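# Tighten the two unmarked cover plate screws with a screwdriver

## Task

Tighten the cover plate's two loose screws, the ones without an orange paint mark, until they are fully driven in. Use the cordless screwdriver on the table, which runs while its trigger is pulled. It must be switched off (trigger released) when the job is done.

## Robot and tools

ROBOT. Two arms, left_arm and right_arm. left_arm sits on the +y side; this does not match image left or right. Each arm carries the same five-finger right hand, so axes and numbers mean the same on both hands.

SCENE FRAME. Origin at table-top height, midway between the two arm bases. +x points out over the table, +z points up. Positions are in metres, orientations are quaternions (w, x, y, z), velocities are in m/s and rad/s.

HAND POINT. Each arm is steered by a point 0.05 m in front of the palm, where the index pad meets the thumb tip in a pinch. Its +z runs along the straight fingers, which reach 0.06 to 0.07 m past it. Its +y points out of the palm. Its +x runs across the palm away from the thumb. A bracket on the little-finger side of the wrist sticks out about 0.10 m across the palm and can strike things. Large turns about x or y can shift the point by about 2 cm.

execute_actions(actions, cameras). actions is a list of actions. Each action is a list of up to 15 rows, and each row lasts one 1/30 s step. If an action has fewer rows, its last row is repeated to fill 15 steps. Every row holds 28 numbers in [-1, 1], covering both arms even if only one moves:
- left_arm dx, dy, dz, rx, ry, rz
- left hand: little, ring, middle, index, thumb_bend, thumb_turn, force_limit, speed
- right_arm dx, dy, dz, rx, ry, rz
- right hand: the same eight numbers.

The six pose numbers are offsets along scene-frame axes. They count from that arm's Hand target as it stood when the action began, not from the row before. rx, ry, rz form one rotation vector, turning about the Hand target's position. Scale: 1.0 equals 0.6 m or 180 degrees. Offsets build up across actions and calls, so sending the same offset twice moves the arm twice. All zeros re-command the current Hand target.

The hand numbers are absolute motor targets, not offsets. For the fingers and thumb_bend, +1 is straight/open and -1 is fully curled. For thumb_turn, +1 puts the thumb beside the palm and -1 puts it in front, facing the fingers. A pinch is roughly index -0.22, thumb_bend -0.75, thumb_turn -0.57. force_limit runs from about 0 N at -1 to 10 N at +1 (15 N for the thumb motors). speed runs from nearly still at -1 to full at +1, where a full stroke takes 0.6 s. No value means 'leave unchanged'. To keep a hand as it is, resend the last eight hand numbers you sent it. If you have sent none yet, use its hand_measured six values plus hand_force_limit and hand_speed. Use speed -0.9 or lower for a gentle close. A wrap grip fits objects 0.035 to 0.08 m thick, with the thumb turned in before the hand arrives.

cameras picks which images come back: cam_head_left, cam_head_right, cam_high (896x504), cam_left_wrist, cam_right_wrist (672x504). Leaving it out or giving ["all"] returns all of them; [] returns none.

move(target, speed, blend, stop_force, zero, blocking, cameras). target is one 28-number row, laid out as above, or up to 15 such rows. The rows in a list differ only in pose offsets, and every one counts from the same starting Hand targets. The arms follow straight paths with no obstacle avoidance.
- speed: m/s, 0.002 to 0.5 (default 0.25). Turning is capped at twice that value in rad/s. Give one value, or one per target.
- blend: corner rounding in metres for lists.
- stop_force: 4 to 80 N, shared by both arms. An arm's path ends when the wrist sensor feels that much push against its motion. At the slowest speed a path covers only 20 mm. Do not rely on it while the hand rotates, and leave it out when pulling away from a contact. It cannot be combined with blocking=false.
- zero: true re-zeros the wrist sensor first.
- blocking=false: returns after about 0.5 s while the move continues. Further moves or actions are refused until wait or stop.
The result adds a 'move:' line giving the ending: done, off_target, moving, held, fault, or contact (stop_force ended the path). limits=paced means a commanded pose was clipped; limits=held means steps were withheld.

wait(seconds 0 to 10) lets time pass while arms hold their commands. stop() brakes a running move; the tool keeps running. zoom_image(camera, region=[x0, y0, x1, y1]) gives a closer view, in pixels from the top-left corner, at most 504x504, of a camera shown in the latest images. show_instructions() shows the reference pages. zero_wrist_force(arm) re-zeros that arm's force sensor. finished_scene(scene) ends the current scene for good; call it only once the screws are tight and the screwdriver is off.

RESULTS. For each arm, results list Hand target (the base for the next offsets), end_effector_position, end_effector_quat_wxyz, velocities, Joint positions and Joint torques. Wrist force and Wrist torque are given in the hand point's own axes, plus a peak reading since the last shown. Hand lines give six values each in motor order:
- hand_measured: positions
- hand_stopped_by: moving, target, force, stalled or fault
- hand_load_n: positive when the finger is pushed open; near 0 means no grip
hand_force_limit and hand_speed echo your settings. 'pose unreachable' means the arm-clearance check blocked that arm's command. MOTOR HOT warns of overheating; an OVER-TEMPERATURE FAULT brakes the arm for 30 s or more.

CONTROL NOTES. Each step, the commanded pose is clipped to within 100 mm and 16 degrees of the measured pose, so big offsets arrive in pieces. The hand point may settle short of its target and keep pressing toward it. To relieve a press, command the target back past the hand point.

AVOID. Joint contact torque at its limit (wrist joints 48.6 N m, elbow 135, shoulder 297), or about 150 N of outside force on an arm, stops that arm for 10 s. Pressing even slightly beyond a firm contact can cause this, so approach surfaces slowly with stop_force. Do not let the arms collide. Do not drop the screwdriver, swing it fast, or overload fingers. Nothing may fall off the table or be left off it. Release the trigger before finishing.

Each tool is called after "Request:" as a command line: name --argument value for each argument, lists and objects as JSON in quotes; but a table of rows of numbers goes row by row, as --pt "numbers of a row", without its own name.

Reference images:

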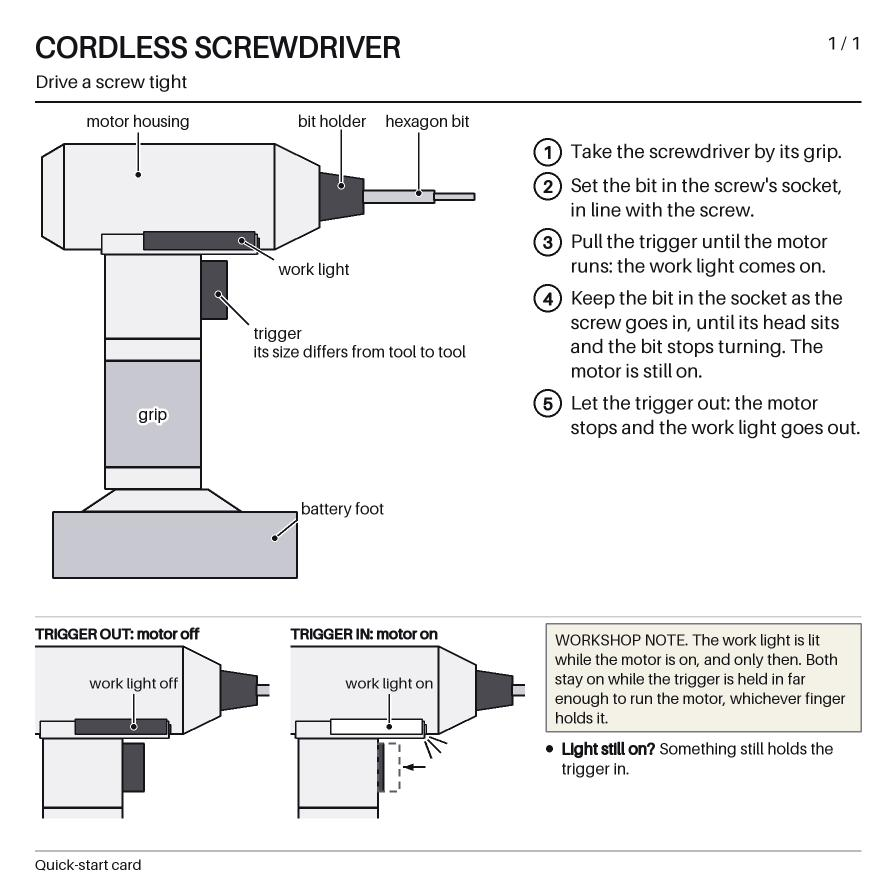

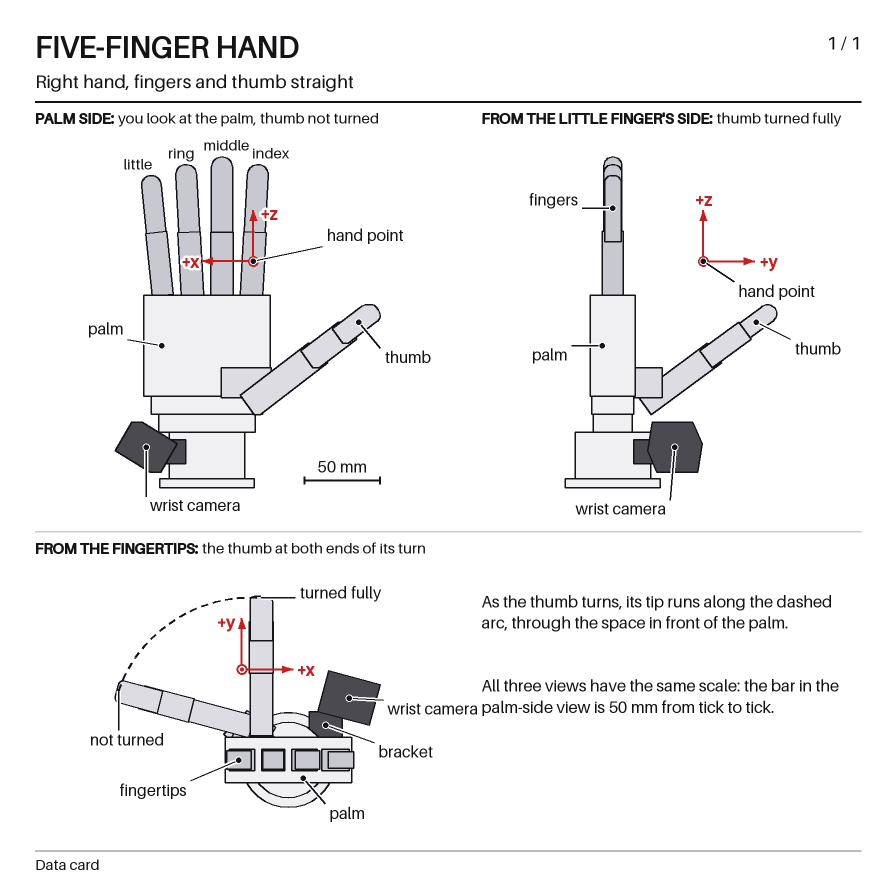

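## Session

Request:
execute_actions --actions '[]'

Scene clock: 0.00 s.
left_arm: end_effector_position=(+1.0519, +0.0478, +0.1534) hand_measured=(+1.000, +1.000, +1.000, +1.000, +1.000, +1.000) hand_load_n=(+0.0, +0.0, -0.5, +0.0, +0.0, +0.0) hand_stopped_by=(target, target, target, target, target, target) hand_force_limit=0.00 hand_speed=-0.80 end_effector_quat_wxyz=(+0.432, +0.096, +0.895, +0.050) end_effector_velocity=(-0.001, -0.002, -0.001) end_effector_angular_velocity=(+0.000, +0.000, +0.000) | right_arm: end_effector_position=(+1.1588, -0.8433, +0.1016) hand_measured=(+1.000, +1.000, +1.000, +1.000, +1.000, +1.000) hand_load_n=(+0.0, +0.0, +0.0, +0.0, +0.0, +0.0) hand_stopped_by=(target, target, target, target, target, target) hand_force_limit=0.00 hand_speed=-0.80 end_effector_quat_wxyz=(+0.002, +0.891, +0.345, +0.296) end_effector_velocity=(+0.000, +0.000, -0.002) end_effector_angular_velocity=(+0.000, +0.002, +0.000)
Joint positions: left_arm=[-0.749 -0.31 0.31 0.814 1.025 -1.851] | right_arm=[-0.373 -0.718 1.079 0.718 1.209 0.611]
Joint velocities: left_arm=[-0.001 0 0 0 0 -0.001] | right_arm=[0 0.001 0 0 0 0]
Joint torques (N m): no reading
Wrist force (N): no reading
Wrist torque (N m): no reading
Wrist force, peak (N): no reading
Hand target: left_arm +1.0519, +0.0478, +0.1534; +0.432, +0.096, +0.895, +0.050 | right_arm +1.1587, -0.8433, +0.1016; +0.002, +0.891, +0.345, +0.296

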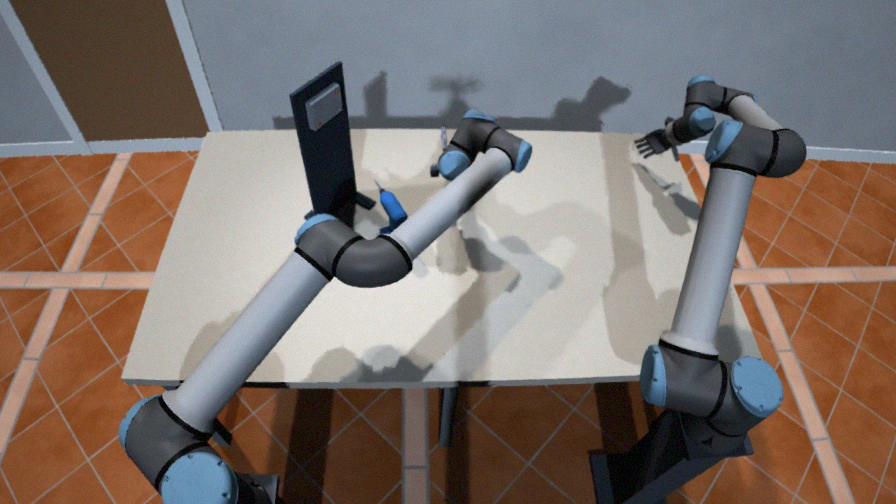

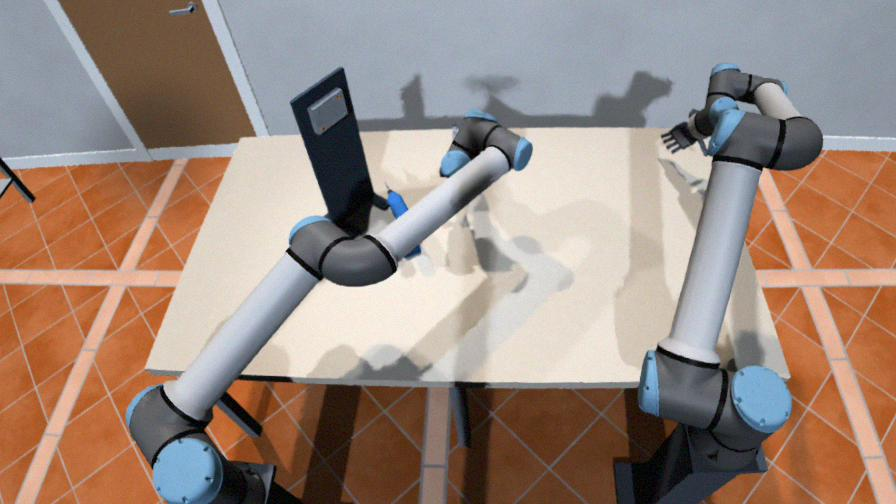

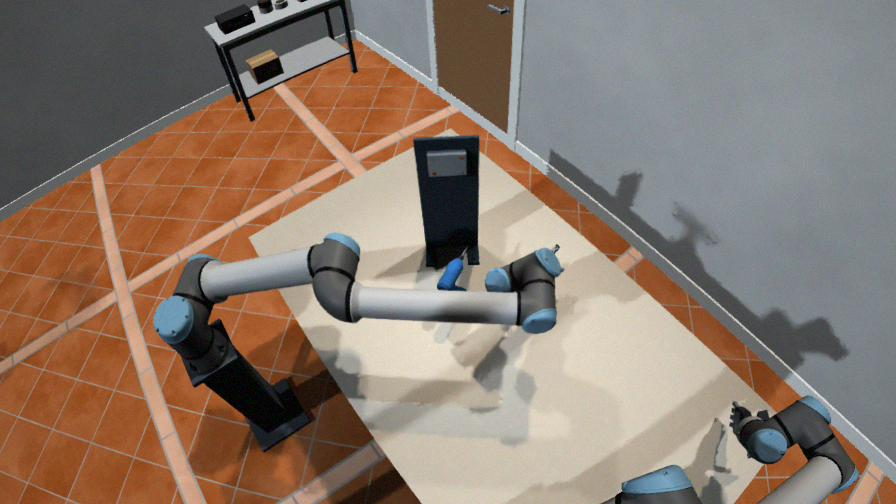

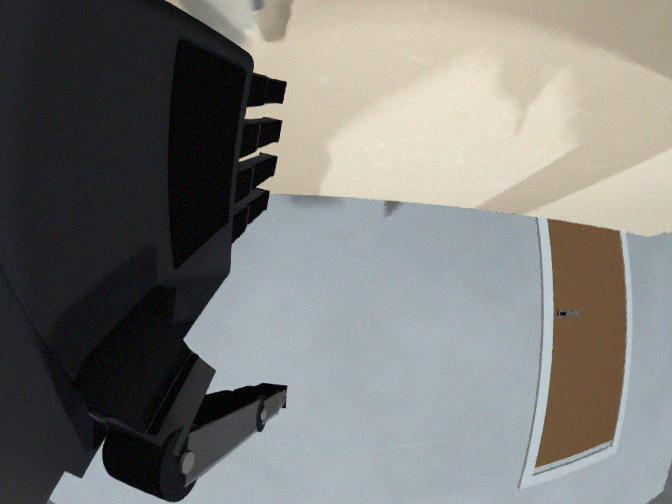

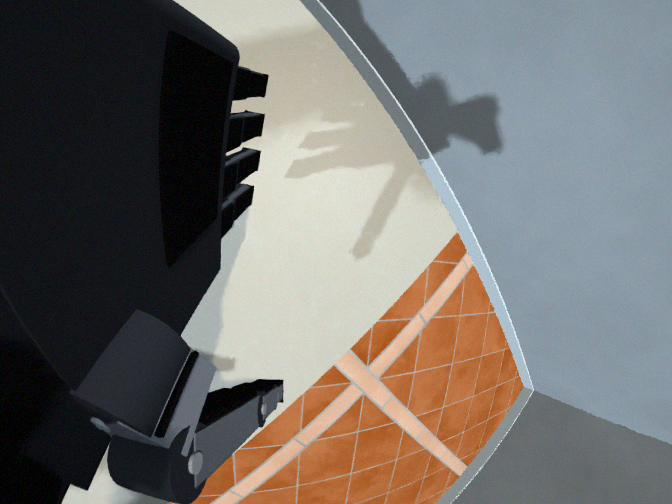

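Request:
move --pt "-0.17 0 0.494 -0.022 -0.07 0.007 1 1 1 1 1 1 0 -0.8 -0.09 0.15 0.25 0.08 -0.022 0.073 1 1 1 1 1 1 0 -0.8" --pt "-0.67 0.087 0.578 -0.045 -0.14 0.014 1 1 1 1 1 1 0 -0.8 -0.25 0.45 0.45 0.2 -0.055 0.18 1 1 1 1 1 1 0 -0.8" --pt "-0.887 0.253 0.345 -0.0674 -0.2134 0.0212 1 1 1 1 1 1 0 -0.8 -0.45 0.72 0.51 0.3253 -0.0881 0.2907 1 1 1 1 1 1 0 -0.8" --speed 0.3 --blend 0.05 --cameras '["cam_head_left","cam_high","cam_right_wrist"]'

Scene clock: 5.27 s.
left_arm: end_effector_position=(+0.5200, +0.1998, +0.3619) hand_measured=(+1.000, +1.000, +1.000, +1.000, +1.000, +1.000) hand_load_n=(-0.5, +0.0, +0.0, +0.0, +0.0, +0.0) hand_stopped_by=(target, target, target, target, target, target) hand_force_limit=0.00 hand_speed=-0.80 end_effector_quat_wxyz=(+0.707, -0.001, +0.707, -0.001) end_effector_velocity=(+0.000, +0.001, +0.000) end_effector_angular_velocity=(+0.000, +0.000, +0.000) | right_arm: end_effector_position=(+0.8884, -0.4113, +0.4077) hand_measured=(+1.000, +1.000, +1.000, +1.000, +1.000, +1.000) hand_load_n=(+0.0, +0.0, +0.0, +0.0, +0.0, +0.0) hand_stopped_by=(target, target, target, target, target, target) hand_force_limit=0.00 hand_speed=-0.80 end_effector_quat_wxyz=(+0.498, -0.499, -0.499, -0.504) end_effector_velocity=(+0.000, +0.000, +0.001) end_effector_angular_velocity=(-0.001, -0.001, +0.000)
Joint positions: left_arm=[-1.224 -1.464 2.099 -0.636 0.38 -1.572] | right_arm=[-0.238 -1.064 1.837 2.391 0.172 -1.598]
Joint velocities: left_arm=[0 -0.001 0 0 0 0] | right_arm=[0 0 -0.001 -0.004 -0.001 0.004]
Joint torques (N m): left_arm=[1.5 -20.75 -22.64 -4.47 -1.32 1.04] | right_arm=[-13.12 -71.06 -34.51 -3.01 -0.4 1.5]
Wrist force (N): left_arm=[-1.2 0.2 1.0] | right_arm=[-0.4 -0.2 -0.4]
Wrist torque (N m): left_arm=[-0.13 0.16 -0.11] | right_arm=[-0.03 0.31 0.10]
Wrist force, peak (N): left_arm=[1.4 0.3 2.4] | right_arm=[-0.8 0.6 1.9]
Hand target: left_arm +0.5200, +0.1998, +0.3619; +0.707, -0.001, +0.707, -0.001 | right_arm +0.8884, -0.4113, +0.4076; +0.498, -0.499, -0.499, -0.504
Off the commanded pose: left_arm 0.002 m, 0 deg | right_arm 0.000 m, 0 deg.
move: done
Images, in order (width x height): cam_head_left 896x504, cam_high 896x504, cam_right_wrist 672x504.

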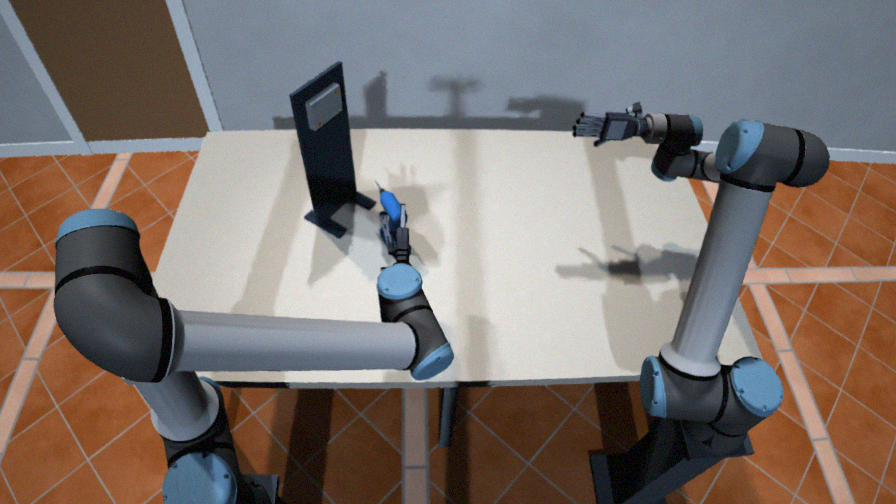

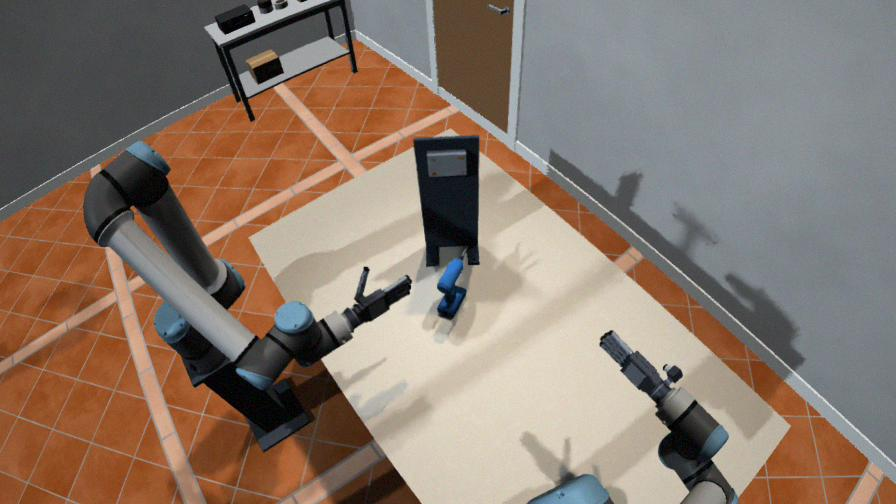

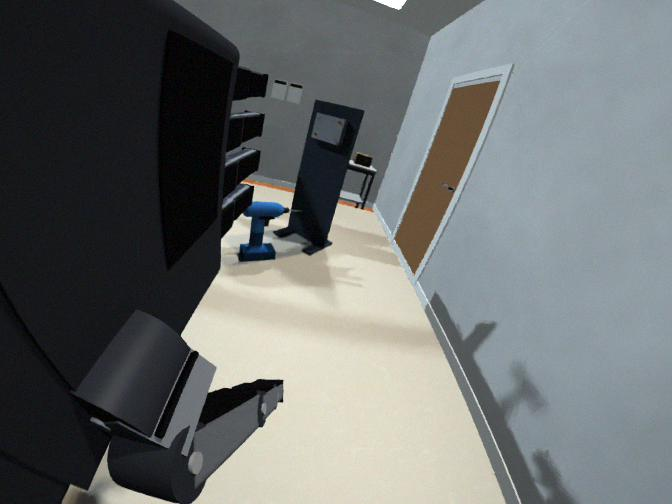

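Request:
move --target '[0,0,0,0,0,0,1,1,1,1,1,1,0,-0.8,-0.3115,0.686,0.0656,0,0,0,1,1,1,1,1,1,0,-0.8]' --speed 0.3 --cameras '["cam_head_left","cam_right_wrist"]'

Request:
zoom_image --camera "cam_right_wrist" --region '[190, 200, 390, 350]'

Scene clock: 7.73 s.
left_arm: end_effector_position=(+0.5200, +0.1998, +0.3619) hand_measured=(+1.000, +1.000, +1.000, +1.000, +1.000, +1.000) hand_load_n=(+0.0, +0.0, +0.0, +0.0, +0.0, +0.0) hand_stopped_by=(target, target, target, target, target, target) hand_force_limit=0.00 hand_speed=-0.80 end_effector_quat_wxyz=(+0.707, -0.001, +0.707, -0.001) end_effector_velocity=(+0.000, +0.000, +0.000) end_effector_angular_velocity=(+0.003, +0.000, +0.001) | right_arm: end_effector_position=(+0.7019, +0.0002, +0.4460) hand_measured=(+1.000, +1.000, +1.000, +1.000, +1.000, +1.000) hand_load_n=(+0.0, +0.0, +0.0, +0.0, +0.5, +0.0) hand_stopped_by=(target, target, target, target, target, target) hand_force_limit=0.00 hand_speed=-0.80 end_effector_quat_wxyz=(+0.498, -0.500, -0.499, -0.503) end_effector_velocity=(+0.000, +0.001, -0.001) end_effector_angular_velocity=(+0.000, +0.001, -0.001)
Joint positions: left_arm=[-1.224 -1.464 2.099 -0.636 0.38 -1.572] | right_arm=[0.392 -1.131 1.856 2.411 -0.459 -1.571]
Joint velocities: left_arm=[0.001 0 0 0.001 0 0.002] | right_arm=[0.001 0.001 0 0 -0.002 0]
Joint torques (N m): left_arm=[4.59 -22.86 -26.99 -3.13 -1.22 3.12] | right_arm=[16.8 -82.43 -30.17 -3.48 -0.57 -0.11]
Wrist force (N): left_arm=[-1.1 0.3 1.3] | right_arm=[-0.4 -0.3 -0.2]
Wrist torque (N m): left_arm=[-0.13 0.14 -0.11] | right_arm=[-0.06 0.30 0.11]
Wrist force, peak (N): left_arm=[-1.5 0.2 1.5] | right_arm=[-0.7 1.1 -3.2]
Hand target: left_arm +0.5200, +0.1998, +0.3619; +0.707, -0.001, +0.707, -0.001 | right_arm +0.7018, +0.0002, +0.4461; +0.498, -0.500, -0.499, -0.503
Off the commanded pose: left_arm 0.000 m, 0 deg | right_arm 0.001 m, 0 deg.
move: done
Images, in order (width x height): cam_head_left 896x504, cam_right_wrist 672x504.

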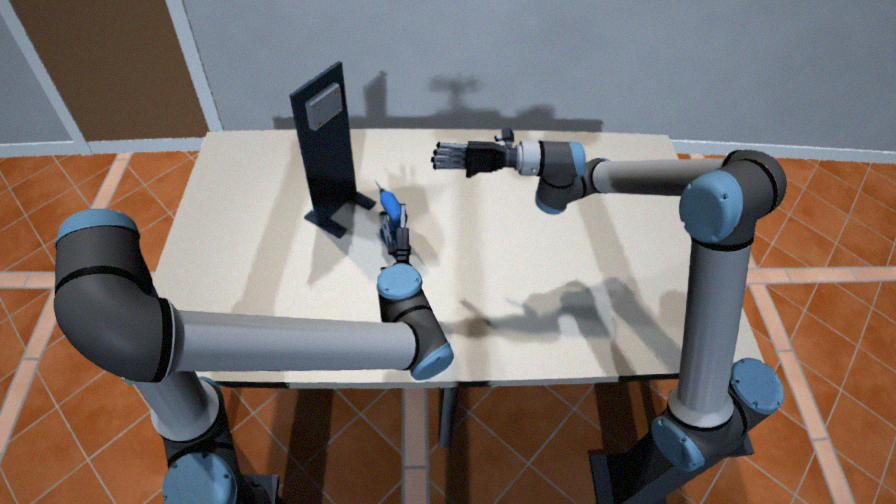

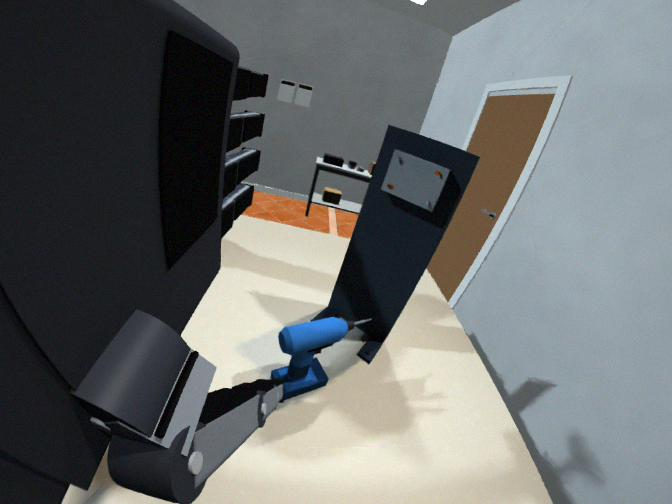

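Scaled by 2.520 from the camera's 672x504 image, which has a finer 960x720 frame.

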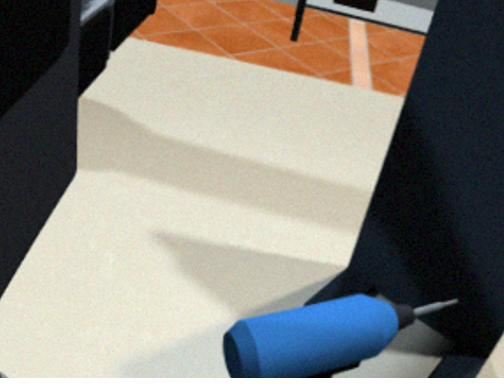

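Request:
move --target '[0.1167,0.02,-0.3817,0,0,-0.015,1,1,1,1,1,-1,0,-0.2,0,0,0,0,0,0,1,1,1,1,1,1,0,-0.8]' --speed 0.2 --cameras '["cam_left_wrist","cam_right_wrist"]'

Scene clock: 11.20 s.
left_arm: end_effector_position=(+0.5900, +0.2121, +0.1327) hand_measured=(+1.000, +1.000, +1.000, +1.000, +1.000, -1.000) hand_load_n=(+0.0, -0.5, +0.0, +0.0, +0.0, -0.5) hand_stopped_by=(target, target, target, target, target, target) hand_force_limit=0.00 hand_speed=-0.20 end_effector_quat_wxyz=(+0.707, +0.016, +0.707, -0.017) end_effector_velocity=(+0.000, +0.001, +0.000) end_effector_angular_velocity=(-0.002, +0.000, +0.001) | right_arm: end_effector_position=(+0.7018, +0.0002, +0.4461) hand_measured=(+1.000, +1.000, +1.000, +1.000, +1.000, +1.000) hand_load_n=(+0.0, +0.0, +0.0, +0.0, +0.0, +0.0) hand_stopped_by=(target, target, target, target, target, target) hand_force_limit=0.00 hand_speed=-0.80 end_effector_quat_wxyz=(+0.498, -0.500, -0.499, -0.503) end_effector_velocity=(+0.000, +0.000, +0.001) end_effector_angular_velocity=(+0.001, -0.001, +0.000)
Joint positions: left_arm=[-1.091 -1.091 2.165 -1.075 0.56 -1.572] | right_arm=[0.393 -1.131 1.856 2.411 -0.459 -1.571]
Joint velocities: left_arm=[0 0 0 -0.001 -0.002 -0.002] | right_arm=[0 -0.002 0 0 0 0]
Joint torques (N m): left_arm=[-13.15 -38.05 -11.39 -3.19 -0.5 -3.02] | right_arm=[13.05 -83.44 -36.38 -1.87 -1.17 0.93]
Wrist force (N): left_arm=[-1.3 0.4 1.0] | right_arm=[-0.5 0.1 -0.5]
Wrist torque (N m): left_arm=[-0.08 0.16 -0.13] | right_arm=[0.00 0.33 0.11]
Wrist force, peak (N): left_arm=[-3.3 -0.4 0.4] | right_arm=[-0.3 -0.1 -0.9]
Hand target: left_arm +0.5900, +0.2121, +0.1327; +0.707, +0.016, +0.707, -0.017 | right_arm +0.7018, +0.0002, +0.4461; +0.498, -0.500, -0.499, -0.503
Off the commanded pose: left_arm 0.000 m, 0 deg | right_arm 0.000 m, 0 deg.
move: done
Images, in order (width x height): cam_left_wrist 672x504, cam_right_wrist 672x504.

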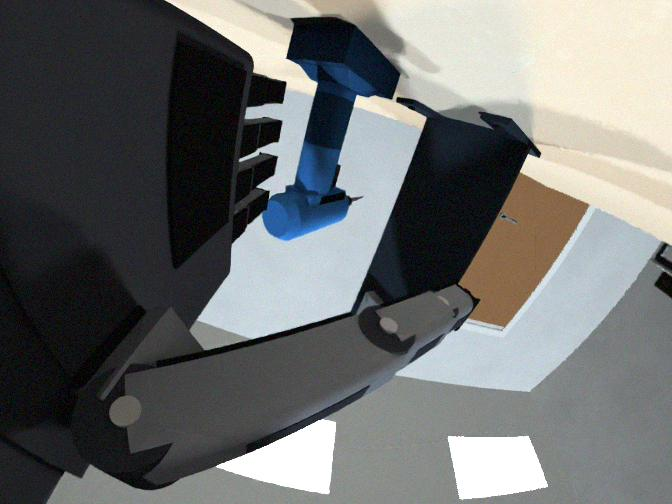

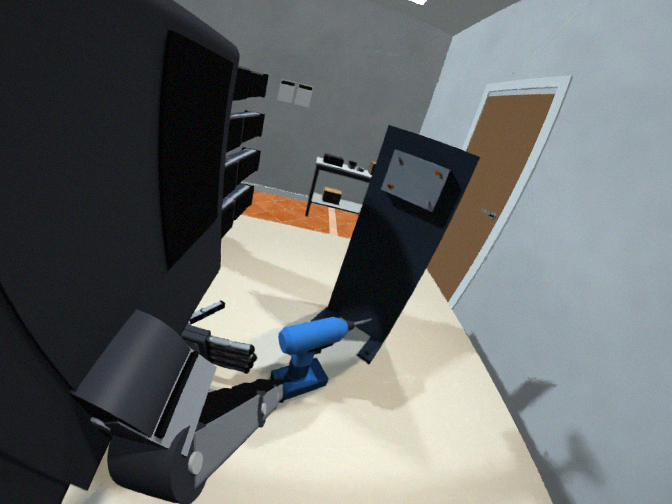

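Request:
zoom_image --camera "cam_left_wrist" --region '[230, 10, 430, 260]'

Request:
zoom_image --camera "cam_right_wrist" --region '[250, 300, 390, 410]'

Request:
zoom_image --camera "cam_right_wrist" --region '[370, 110, 490, 230]'

Scaled by 2.016 from the camera's 672x504 image, which has a finer 960x720 frame.

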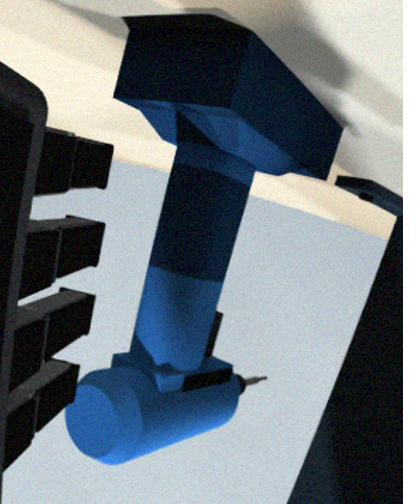

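Scaled by 3.600 from the camera's 672x504 image, which has a finer 960x720 frame.

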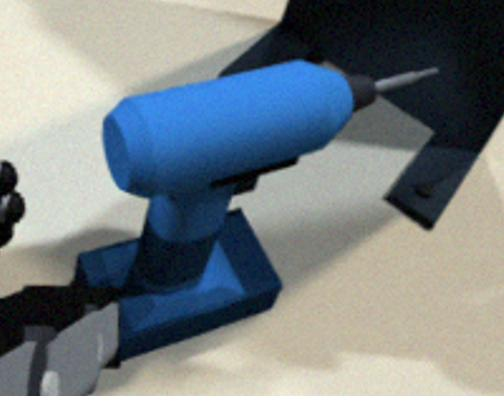

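Scaled by 4.200 from the camera's 672x504 image, which has a finer 960x720 frame.

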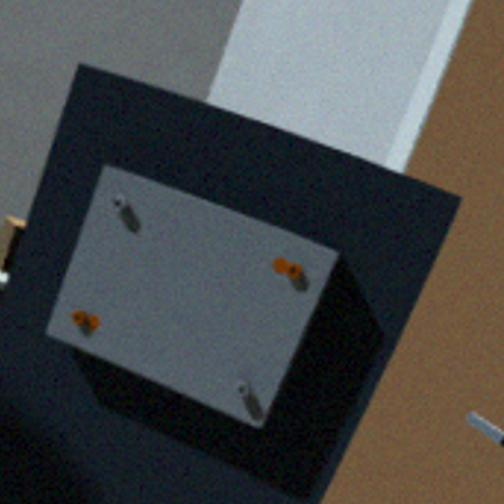

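Request:
move --target '[0.2167,-0.0235,-0.0095,0,0,0,1,1,1,1,1,-1,0,-0.2,0,0,0,0,0,0,1,1,1,1,1,1,0,-0.8]' --speed 0.08 --stop_force 5 --cameras '["cam_left_wrist","cam_right_wrist"]'

Request:
zoom_image --camera "cam_right_wrist" --region '[220, 290, 360, 410]'

Scene clock: 16.50 s.
left_arm: end_effector_position=(+0.7200, +0.1980, +0.1268) hand_measured=(+1.000, +1.000, +1.000, +1.000, +1.000, -1.000) hand_load_n=(+0.0, +0.0, +0.0, +0.0, +0.0, +0.0) hand_stopped_by=(target, target, target, target, target, target) hand_force_limit=0.00 hand_speed=-0.20 end_effector_quat_wxyz=(+0.707, +0.016, +0.707, -0.017) end_effector_velocity=(+0.000, +0.001, +0.000) end_effector_angular_velocity=(-0.001, +0.000, +0.001) | right_arm: end_effector_position=(+0.7018, +0.0002, +0.4461) hand_measured=(+1.000, +1.000, +1.000, +1.000, +1.000, +1.000) hand_load_n=(+0.0, +0.0, +0.0, +0.0, +0.0, +0.0) hand_stopped_by=(target, target, target, target, target, target) hand_force_limit=0.00 hand_speed=-0.80 end_effector_quat_wxyz=(+0.498, -0.500, -0.499, -0.503) end_effector_velocity=(+0.000, +0.000, +0.001) end_effector_angular_velocity=(+0.001, -0.002, +0.000)
Joint positions: left_arm=[-0.928 -0.972 1.941 -0.97 0.723 -1.572] | right_arm=[0.393 -1.131 1.856 2.411 -0.459 -1.571]
Joint velocities: left_arm=[0.001 0 0 0 0 0] | right_arm=[0 -0.001 0 -0.001 0 0]
Joint torques (N m): left_arm=[-15.61 -87.36 -15.19 -4.44 -1.44 -2.71] | right_arm=[12.54 -81.35 -33.2 0.25 -0.89 0.67]
Wrist force (N): left_arm=[-1.1 0.2 0.7] | right_arm=[-0.2 -0.1 -0.1]
Wrist torque (N m): left_arm=[-0.12 0.14 -0.12] | right_arm=[-0.04 0.28 0.12]
Wrist force, peak (N): left_arm=[-1.4 0.1 1.8] | right_arm=[-0.5 -0.4 -0.6]
Hand target: left_arm +0.7200, +0.1980, +0.1268; +0.707, +0.016, +0.707, -0.017 | right_arm +0.7018, +0.0002, +0.4461; +0.498, -0.500, -0.499, -0.503
Off the commanded pose: left_arm 0.000 m, 0 deg | right_arm 0.000 m, 0 deg.
move: done
Images, in order (width x height): cam_left_wrist 672x504, cam_right_wrist 672x504.

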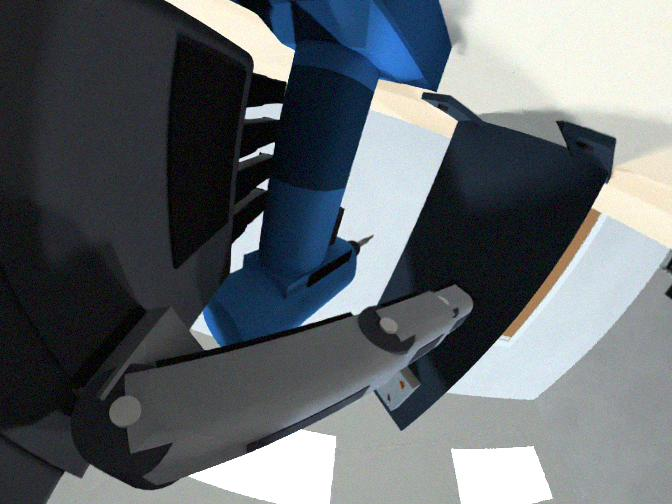

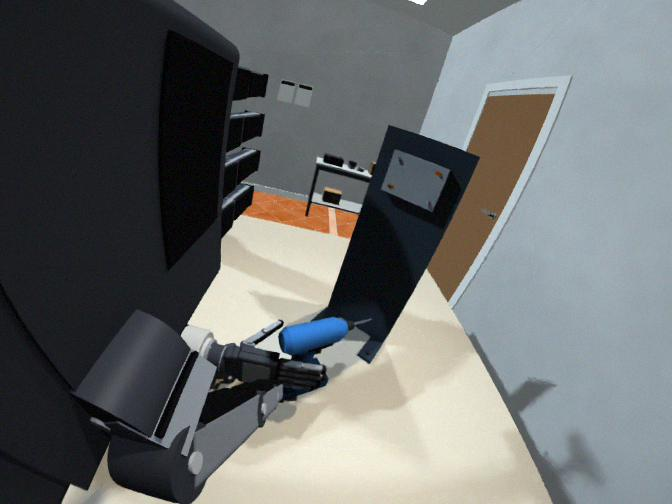

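Scaled by 3.600 from the camera's 672x504 image, which has a finer 960x720 frame.

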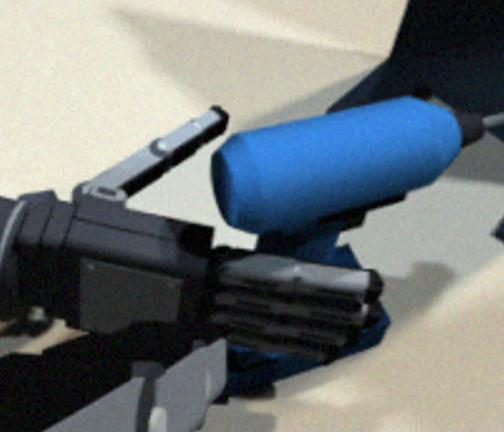

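Request:
move --target '[0.0792,-0.0038,0,0,0,0,1,1,1,1,1,-1,0,-0.2,0,0,0,0,0,0,1,1,1,1,1,1,0,-0.8]' --speed 0.04 --stop_force 4 --cameras '["cam_left_wrist","cam_right_wrist"]'

Request:
zoom_image --camera "cam_right_wrist" --region '[220, 290, 360, 410]'

Scene clock: 19.27 s.
left_arm: end_effector_position=(+0.7675, +0.1956, +0.1267) hand_measured=(+1.000, +1.000, +1.000, +1.000, +1.000, -1.000) hand_load_n=(+0.0, +0.0, +0.0, +0.0, +0.0, -0.5) hand_stopped_by=(target, target, target, target, target, target) hand_force_limit=0.00 hand_speed=-0.20 end_effector_quat_wxyz=(+0.707, +0.016, +0.707, -0.017) end_effector_velocity=(+0.000, +0.000, +0.000) end_effector_angular_velocity=(-0.001, +0.000, +0.000) | right_arm: end_effector_position=(+0.7018, +0.0002, +0.4461) hand_measured=(+1.000, +1.000, +1.000, +1.000, +1.000, +1.000) hand_load_n=(+0.0, +0.0, +0.0, +0.0, +0.0, +0.0) hand_stopped_by=(target, target, target, target, target, target) hand_force_limit=0.00 hand_speed=-0.80 end_effector_quat_wxyz=(+0.498, -0.500, -0.499, -0.503) end_effector_velocity=(+0.001, +0.000, -0.002) end_effector_angular_velocity=(-0.001, +0.002, +0.000)
Joint positions: left_arm=[-0.878 -0.931 1.855 -0.926 0.774 -1.572] | right_arm=[0.393 -1.131 1.856 2.411 -0.459 -1.571]
Joint velocities: left_arm=[0 0 0 -0.001 0.001 0] | right_arm=[0 0.002 0 0 0 0]
Joint torques (N m): left_arm=[-14.96 -90.09 -17.49 -4.66 -2 2.75] | right_arm=[11.98 -80.27 -32.07 0.39 -0.69 0.76]
Wrist force (N): left_arm=[-1.1 -0.1 0.9] | right_arm=[-0.3 -0.2 -0.5]
Wrist torque (N m): left_arm=[-0.18 0.14 -0.14] | right_arm=[-0.04 0.31 0.11]
Wrist force, peak (N): left_arm=[-1.2 0.3 1.6] | right_arm=[-0.7 -0.5 -0.6]
Hand target: left_arm +0.7675, +0.1956, +0.1267; +0.707, +0.016, +0.707, -0.017 | right_arm +0.7018, +0.0002, +0.4461; +0.498, -0.500, -0.499, -0.503
Off the commanded pose: left_arm 0.000 m, 0 deg | right_arm 0.000 m, 0 deg.
move: done
Images, in order (width x height): cam_left_wrist 672x504, cam_right_wrist 672x504.

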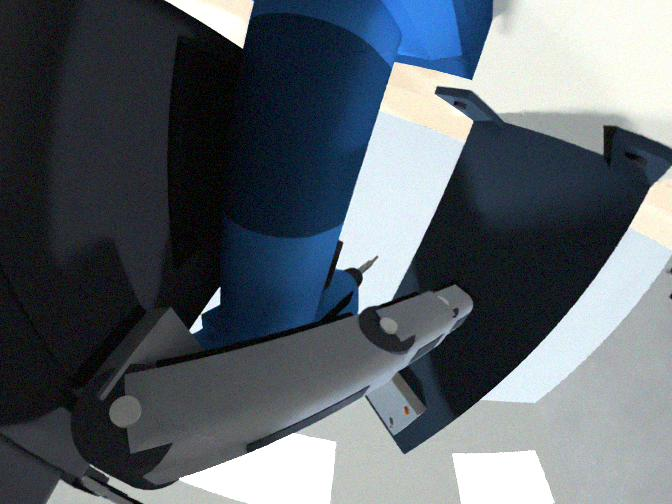

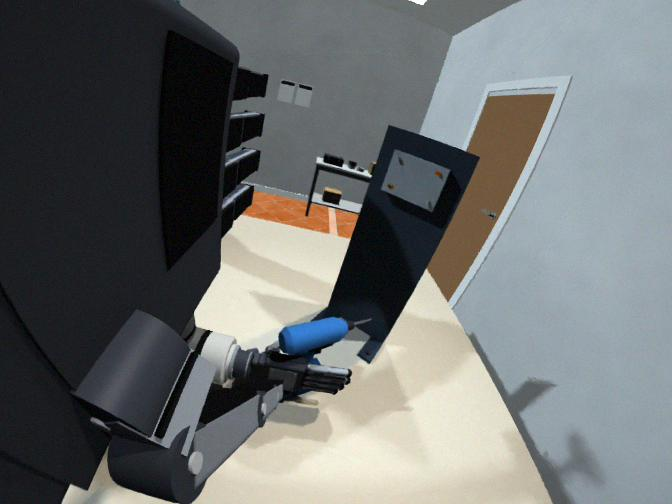

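Scaled by 3.600 from the camera's 672x504 image, which has a finer 960x720 frame.

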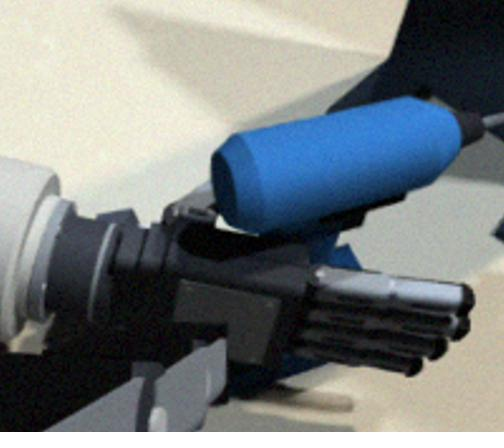

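Request:
move --target '[0.03,-0.0014,0,0,0,0,1,1,1,1,1,-1,0,-0.2,0,0,0,0,0,0,1,1,1,1,1,1,0,-0.8]' --speed 0.02 --stop_force 4 --cameras '["cam_left_wrist"]'

Request:
execute_actions --actions '[[[0,0,0,0,0,0,-0.3,-0.3,-0.3,0.0,0.4,-1,-0.5,-0.5,0,0,0,0,0,0,1,1,1,1,1,1,0,-0.8]]]' --cameras '["cam_left_wrist","cam_right_wrist"]'

Request:
zoom_image --camera "cam_right_wrist" --region '[220, 290, 360, 410]'

Scene clock: 21.80 s.
left_arm: end_effector_position=(+0.7855, +0.1948, +0.1267) hand_measured=(+1.000, +1.000, +1.000, +1.000, +1.000, -1.000) hand_load_n=(+0.0, +0.0, +0.0, +0.0, +0.0, +0.0) hand_stopped_by=(target, target, target, target, target, target) hand_force_limit=0.00 hand_speed=-0.20 end_effector_quat_wxyz=(+0.707, +0.016, +0.707, -0.017) end_effector_velocity=(+0.000, +0.000, +0.000) end_effector_angular_velocity=(+0.002, +0.000, +0.000) | right_arm: end_effector_position=(+0.7018, +0.0002, +0.4461) hand_measured=(+1.000, +1.000, +1.000, +1.000, +1.000, +1.000) hand_load_n=(+0.0, +0.0, +0.0, +0.0, +0.0, +0.0) hand_stopped_by=(target, target, target, target, target, target) hand_force_limit=0.00 hand_speed=-0.80 end_effector_quat_wxyz=(+0.498, -0.500, -0.499, -0.503) end_effector_velocity=(+0.000, +0.000, +0.002) end_effector_angular_velocity=(+0.001, -0.002, -0.001)
Joint positions: left_arm=[-0.86 -0.914 1.822 -0.908 0.791 -1.572] | right_arm=[0.393 -1.131 1.856 2.411 -0.459 -1.571]
Joint velocities: left_arm=[0 0 0 0 0 0.001] | right_arm=[0 -0.002 0 0 0 0]
Joint torques (N m): left_arm=[-10.28 -88.61 -17.99 -4.53 -1.85 0.93] | right_arm=[10.99 -80.29 -30.36 0.34 -0.74 0.8]
Wrist force (N): left_arm=[-1.1 0.2 0.6] | right_arm=[-0.5 -0.4 -0.4]
Wrist torque (N m): left_arm=[-0.12 0.15 -0.12] | right_arm=[-0.07 0.33 0.09]
Wrist force, peak (N): left_arm=[-1.5 0.1 1.1] | right_arm=[-0.4 -0.3 -0.8]
Hand target: left_arm +0.7856, +0.1948, +0.1267; +0.707, +0.016, +0.707, -0.017 | right_arm +0.7018, +0.0002, +0.4461; +0.498, -0.500, -0.499, -0.503
Off the commanded pose: left_arm 0.000 m, 0 deg | right_arm 0.000 m, 0 deg.
move: done
Images, in order (width x height): cam_left_wrist 672x504.

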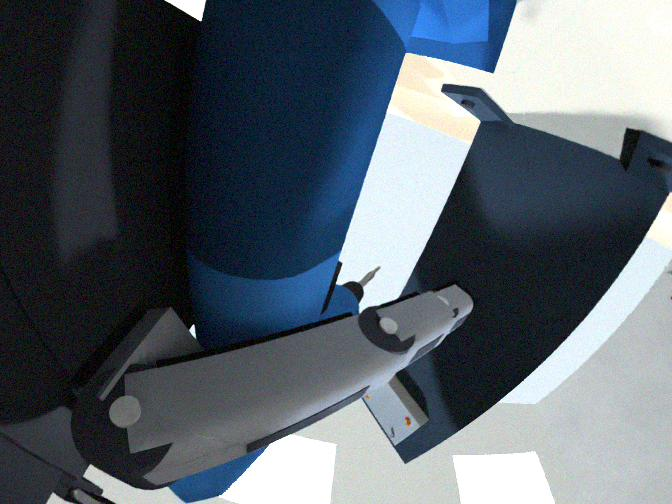

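Scene clock: 23.63 s.
left_arm: end_effector_position=(+0.7855, +0.1948, +0.1267) hand_measured=(-0.300, -0.300, -0.300, +0.000, +0.400, -1.000) hand_load_n=(+0.0, +0.5, +0.0, +0.0, +0.0, -0.5) hand_stopped_by=(target, target, target, target, target, target) hand_force_limit=-0.50 hand_speed=-0.50 end_effector_quat_wxyz=(+0.707, +0.016, +0.707, -0.017) end_effector_velocity=(+0.000, +0.000, +0.000) end_effector_angular_velocity=(+0.001, +0.000, +0.000) | right_arm: end_effector_position=(+0.7018, +0.0002, +0.4461) hand_measured=(+1.000, +1.000, +1.000, +1.000, +1.000, +1.000) hand_load_n=(+0.0, +0.0, +0.0, +0.0, +0.0, +0.0) hand_stopped_by=(target, target, target, target, target, target) hand_force_limit=0.00 hand_speed=-0.80 end_effector_quat_wxyz=(+0.498, -0.500, -0.499, -0.503) end_effector_velocity=(-0.001, +0.000, +0.002) end_effector_angular_velocity=(+0.001, -0.002, +0.000)
Joint positions: left_arm=[-0.86 -0.914 1.822 -0.908 0.791 -1.572] | right_arm=[0.393 -1.131 1.856 2.411 -0.459 -1.571]
Joint velocities: left_arm=[0 0 0 0 -0.001 0.002] | right_arm=[0 -0.003 0 0.001 0 0]
Joint torques (N m): left_arm=[-13.03 -92.29 -21.45 -3.28 0.85 -2.51] | right_arm=[9.92 -80.81 -29.09 0.41 -0.51 0.66]
Wrist force (N): left_arm=[-1.1 0.2 0.7] | right_arm=[-0.4 0.1 -0.3]
Wrist torque (N m): left_arm=[-0.13 0.13 -0.14] | right_arm=[0.00 0.32 0.12]
Wrist force, peak (N): left_arm=[-1.3 -0.1 1.0] | right_arm=[-0.3 -0.3 -0.7]
Hand target: left_arm +0.7856, +0.1948, +0.1267; +0.707, +0.016, +0.707, -0.017 | right_arm +0.7018, +0.0002, +0.4461; +0.498, -0.500, -0.499, -0.503
Off the commanded pose: left_arm 0.000 m, 0 deg | right_arm 0.000 m, 0 deg.
Images, in order (width x height): cam_left_wrist 672x504, cam_right_wrist 672x504.

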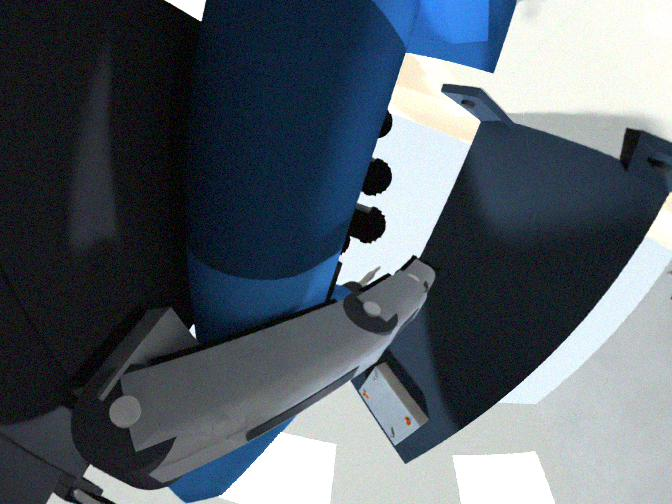

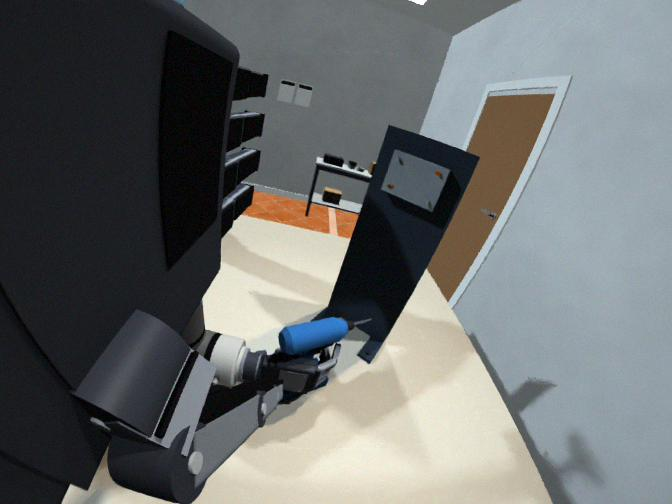

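Scaled by 3.600 from the camera's 672x504 image, which has a finer 960x720 frame.

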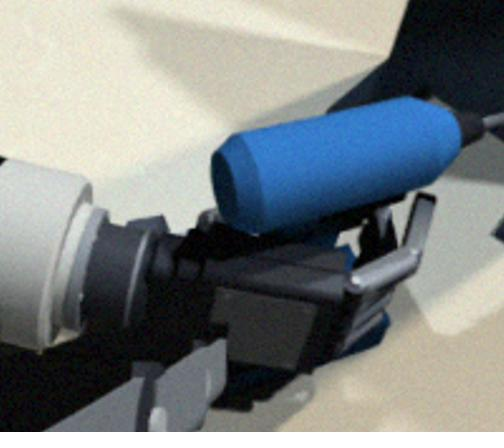

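Request:
execute_actions --actions '[[[0,0,0,0,0,0,-0.6,-0.6,-0.5,-0.25,0.2,-1,-0.5,-0.75,0,0,0,0,0,0,1,1,1,1,1,1,0,-0.8]],[[0,0,0,0,0,0,-1,-1,-1,-0.3,-1,-1,-0.3,-0.85,0,0,0,0,0,0,1,1,1,1,1,1,0,-0.8]]]' --cameras '["cam_right_wrist"]'

Request:
wait --seconds 2 --cameras '["cam_left_wrist","cam_right_wrist"]'

Request:
zoom_image --camera "cam_right_wrist" --region '[220, 290, 360, 410]'

Scene clock: 25.83 s.
left_arm: end_effector_position=(+0.7855, +0.1948, +0.1267) hand_measured=(-0.812, -0.804, -0.712, -0.300, +0.116, -1.000) hand_load_n=(+6.0, +5.0, +4.0, +0.0, +5.5, +1.0) hand_stopped_by=(force, force, force, target, force, target) hand_force_limit=-0.30 hand_speed=-0.85 end_effector_quat_wxyz=(+0.707, +0.016, +0.707, -0.017) end_effector_velocity=(+0.000, +0.000, +0.000) end_effector_angular_velocity=(+0.000, +0.000, +0.000) | right_arm: end_effector_position=(+0.7018, +0.0002, +0.4461) hand_measured=(+1.000, +1.000, +1.000, +1.000, +1.000, +1.000) hand_load_n=(+0.0, +0.0, +0.0, +0.0, +0.0, +0.0) hand_stopped_by=(target, target, target, target, target, target) hand_force_limit=0.00 hand_speed=-0.80 end_effector_quat_wxyz=(+0.498, -0.500, -0.499, -0.503) end_effector_velocity=(+0.000, +0.000, -0.001) end_effector_angular_velocity=(-0.001, +0.001, +0.001)
Joint positions: left_arm=[-0.86 -0.914 1.822 -0.908 0.791 -1.572] | right_arm=[0.393 -1.131 1.856 2.411 -0.459 -1.571]
Joint velocities: left_arm=[0 0 0 0 0 -0.001] | right_arm=[0 0.001 0 0 0 0]
Joint torques (N m): left_arm=[-5.81 -90.39 -26.87 -1.17 1.11 -2.53] | right_arm=[8.64 -79.47 -28.2 0.41 -0.29 0.93]
Wrist force (N): left_arm=[0.9 -0.5 1.3] | right_arm=[-0.2 -0.1 -0.4]
Wrist torque (N m): left_arm=[-0.23 -0.17 0.05] | right_arm=[-0.01 0.29 0.11]
Wrist force, peak (N): left_arm=[-0.4 1.2 3.1] | right_arm=[-0.5 -0.1 -0.7]
Hand target: left_arm +0.7856, +0.1948, +0.1267; +0.707, +0.016, +0.707, -0.017 | right_arm +0.7018, +0.0002, +0.4461; +0.498, -0.500, -0.499, -0.503
Off the commanded pose: left_arm 0.000 m, 0 deg | right_arm 0.000 m, 0 deg.
Images, in order (width x height): cam_right_wrist 672x504.

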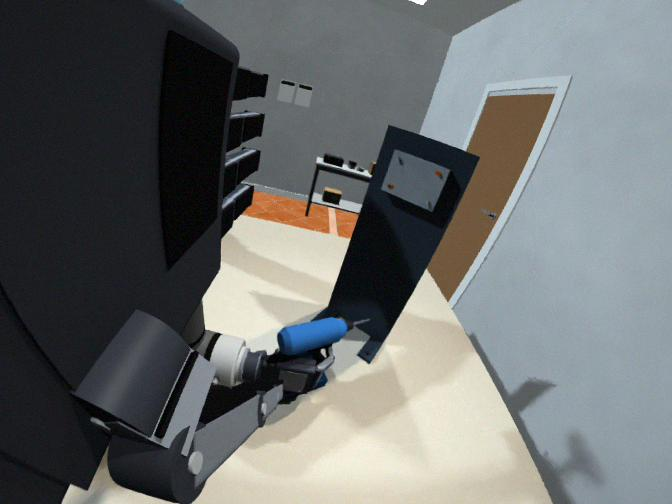

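Scene clock: 27.83 s.
left_arm: end_effector_position=(+0.7855, +0.1948, +0.1267) hand_measured=(-0.812, -0.804, -0.712, -0.300, +0.116, -1.000) hand_load_n=(+5.5, +5.5, +4.0, +0.0, +5.5, +1.0) hand_stopped_by=(force, force, force, target, force, target) hand_force_limit=-0.30 hand_speed=-0.85 end_effector_quat_wxyz=(+0.707, +0.016, +0.707, -0.017) end_effector_velocity=(+0.000, +0.000, +0.001) end_effector_angular_velocity=(-0.001, -0.001, +0.000) | right_arm: end_effector_position=(+0.7018, +0.0002, +0.4461) hand_measured=(+1.000, +1.000, +1.000, +1.000, +1.000, +1.000) hand_load_n=(+0.0, +0.0, +0.0, +0.0, +0.0, +0.0) hand_stopped_by=(target, target, target, target, target, target) hand_force_limit=0.00 hand_speed=-0.80 end_effector_quat_wxyz=(+0.498, -0.500, -0.499, -0.503) end_effector_velocity=(+0.000, +0.000, +0.001) end_effector_angular_velocity=(+0.001, -0.003, +0.000)
Joint positions: left_arm=[-0.86 -0.914 1.822 -0.908 0.791 -1.572] | right_arm=[0.393 -1.131 1.856 2.411 -0.459 -1.571]
Joint velocities: left_arm=[0 -0.001 0 -0.001 0 0] | right_arm=[0 -0.001 0 -0.002 0 0]
Joint torques (N m): left_arm=[-6.54 -92.05 -32.15 0.04 0.54 -2.73] | right_arm=[9.21 -77.5 -28.31 0.39 -0.38 0.74]
Wrist force (N): left_arm=[0.7 0.0 0.9] | right_arm=[-0.2 -0.2 -0.2]
Wrist torque (N m): left_arm=[-0.13 -0.14 0.05] | right_arm=[-0.04 0.28 0.11]
Wrist force, peak (N): left_arm=[1.3 -0.5 1.1] | right_arm=[-0.1 -0.5 -0.6]
Hand target: left_arm +0.7856, +0.1948, +0.1267; +0.707, +0.016, +0.707, -0.017 | right_arm +0.7018, +0.0002, +0.4461; +0.498, -0.500, -0.499, -0.503
Off the commanded pose: left_arm 0.000 m, 0 deg | right_arm 0.000 m, 0 deg.
wait: 2.00 s; at rest by 0.17 s
Images, in order (width x height): cam_left_wrist 672x504, cam_right_wrist 672x504.

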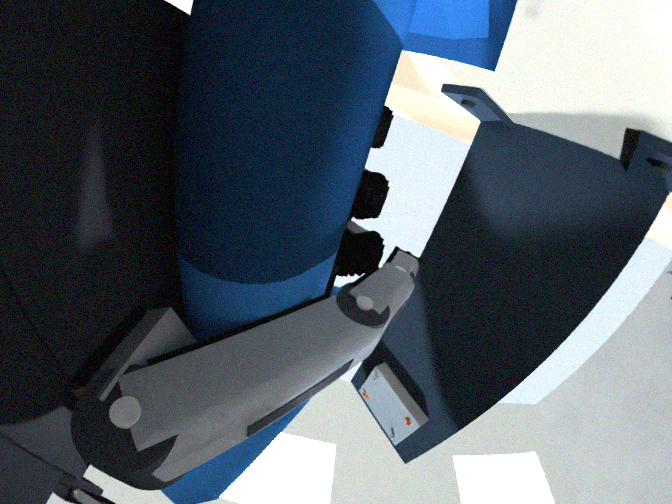

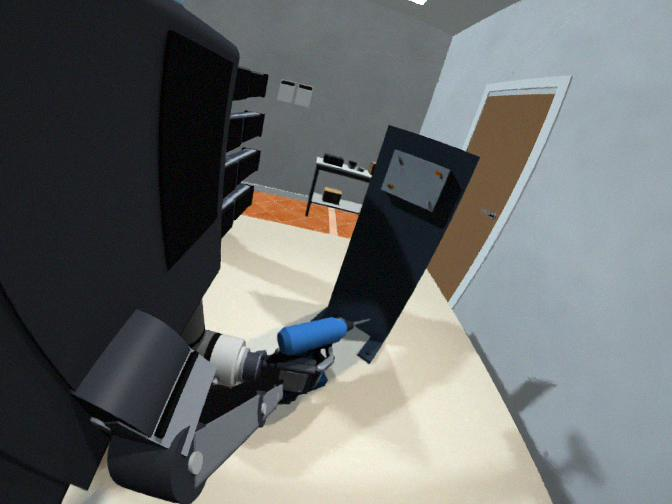

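Scaled by 3.600 from the camera's 672x504 image, which has a finer 960x720 frame.

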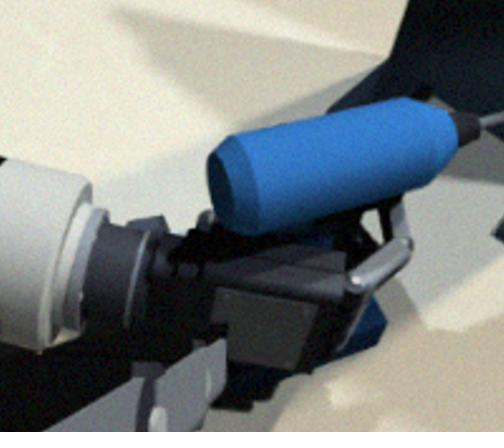

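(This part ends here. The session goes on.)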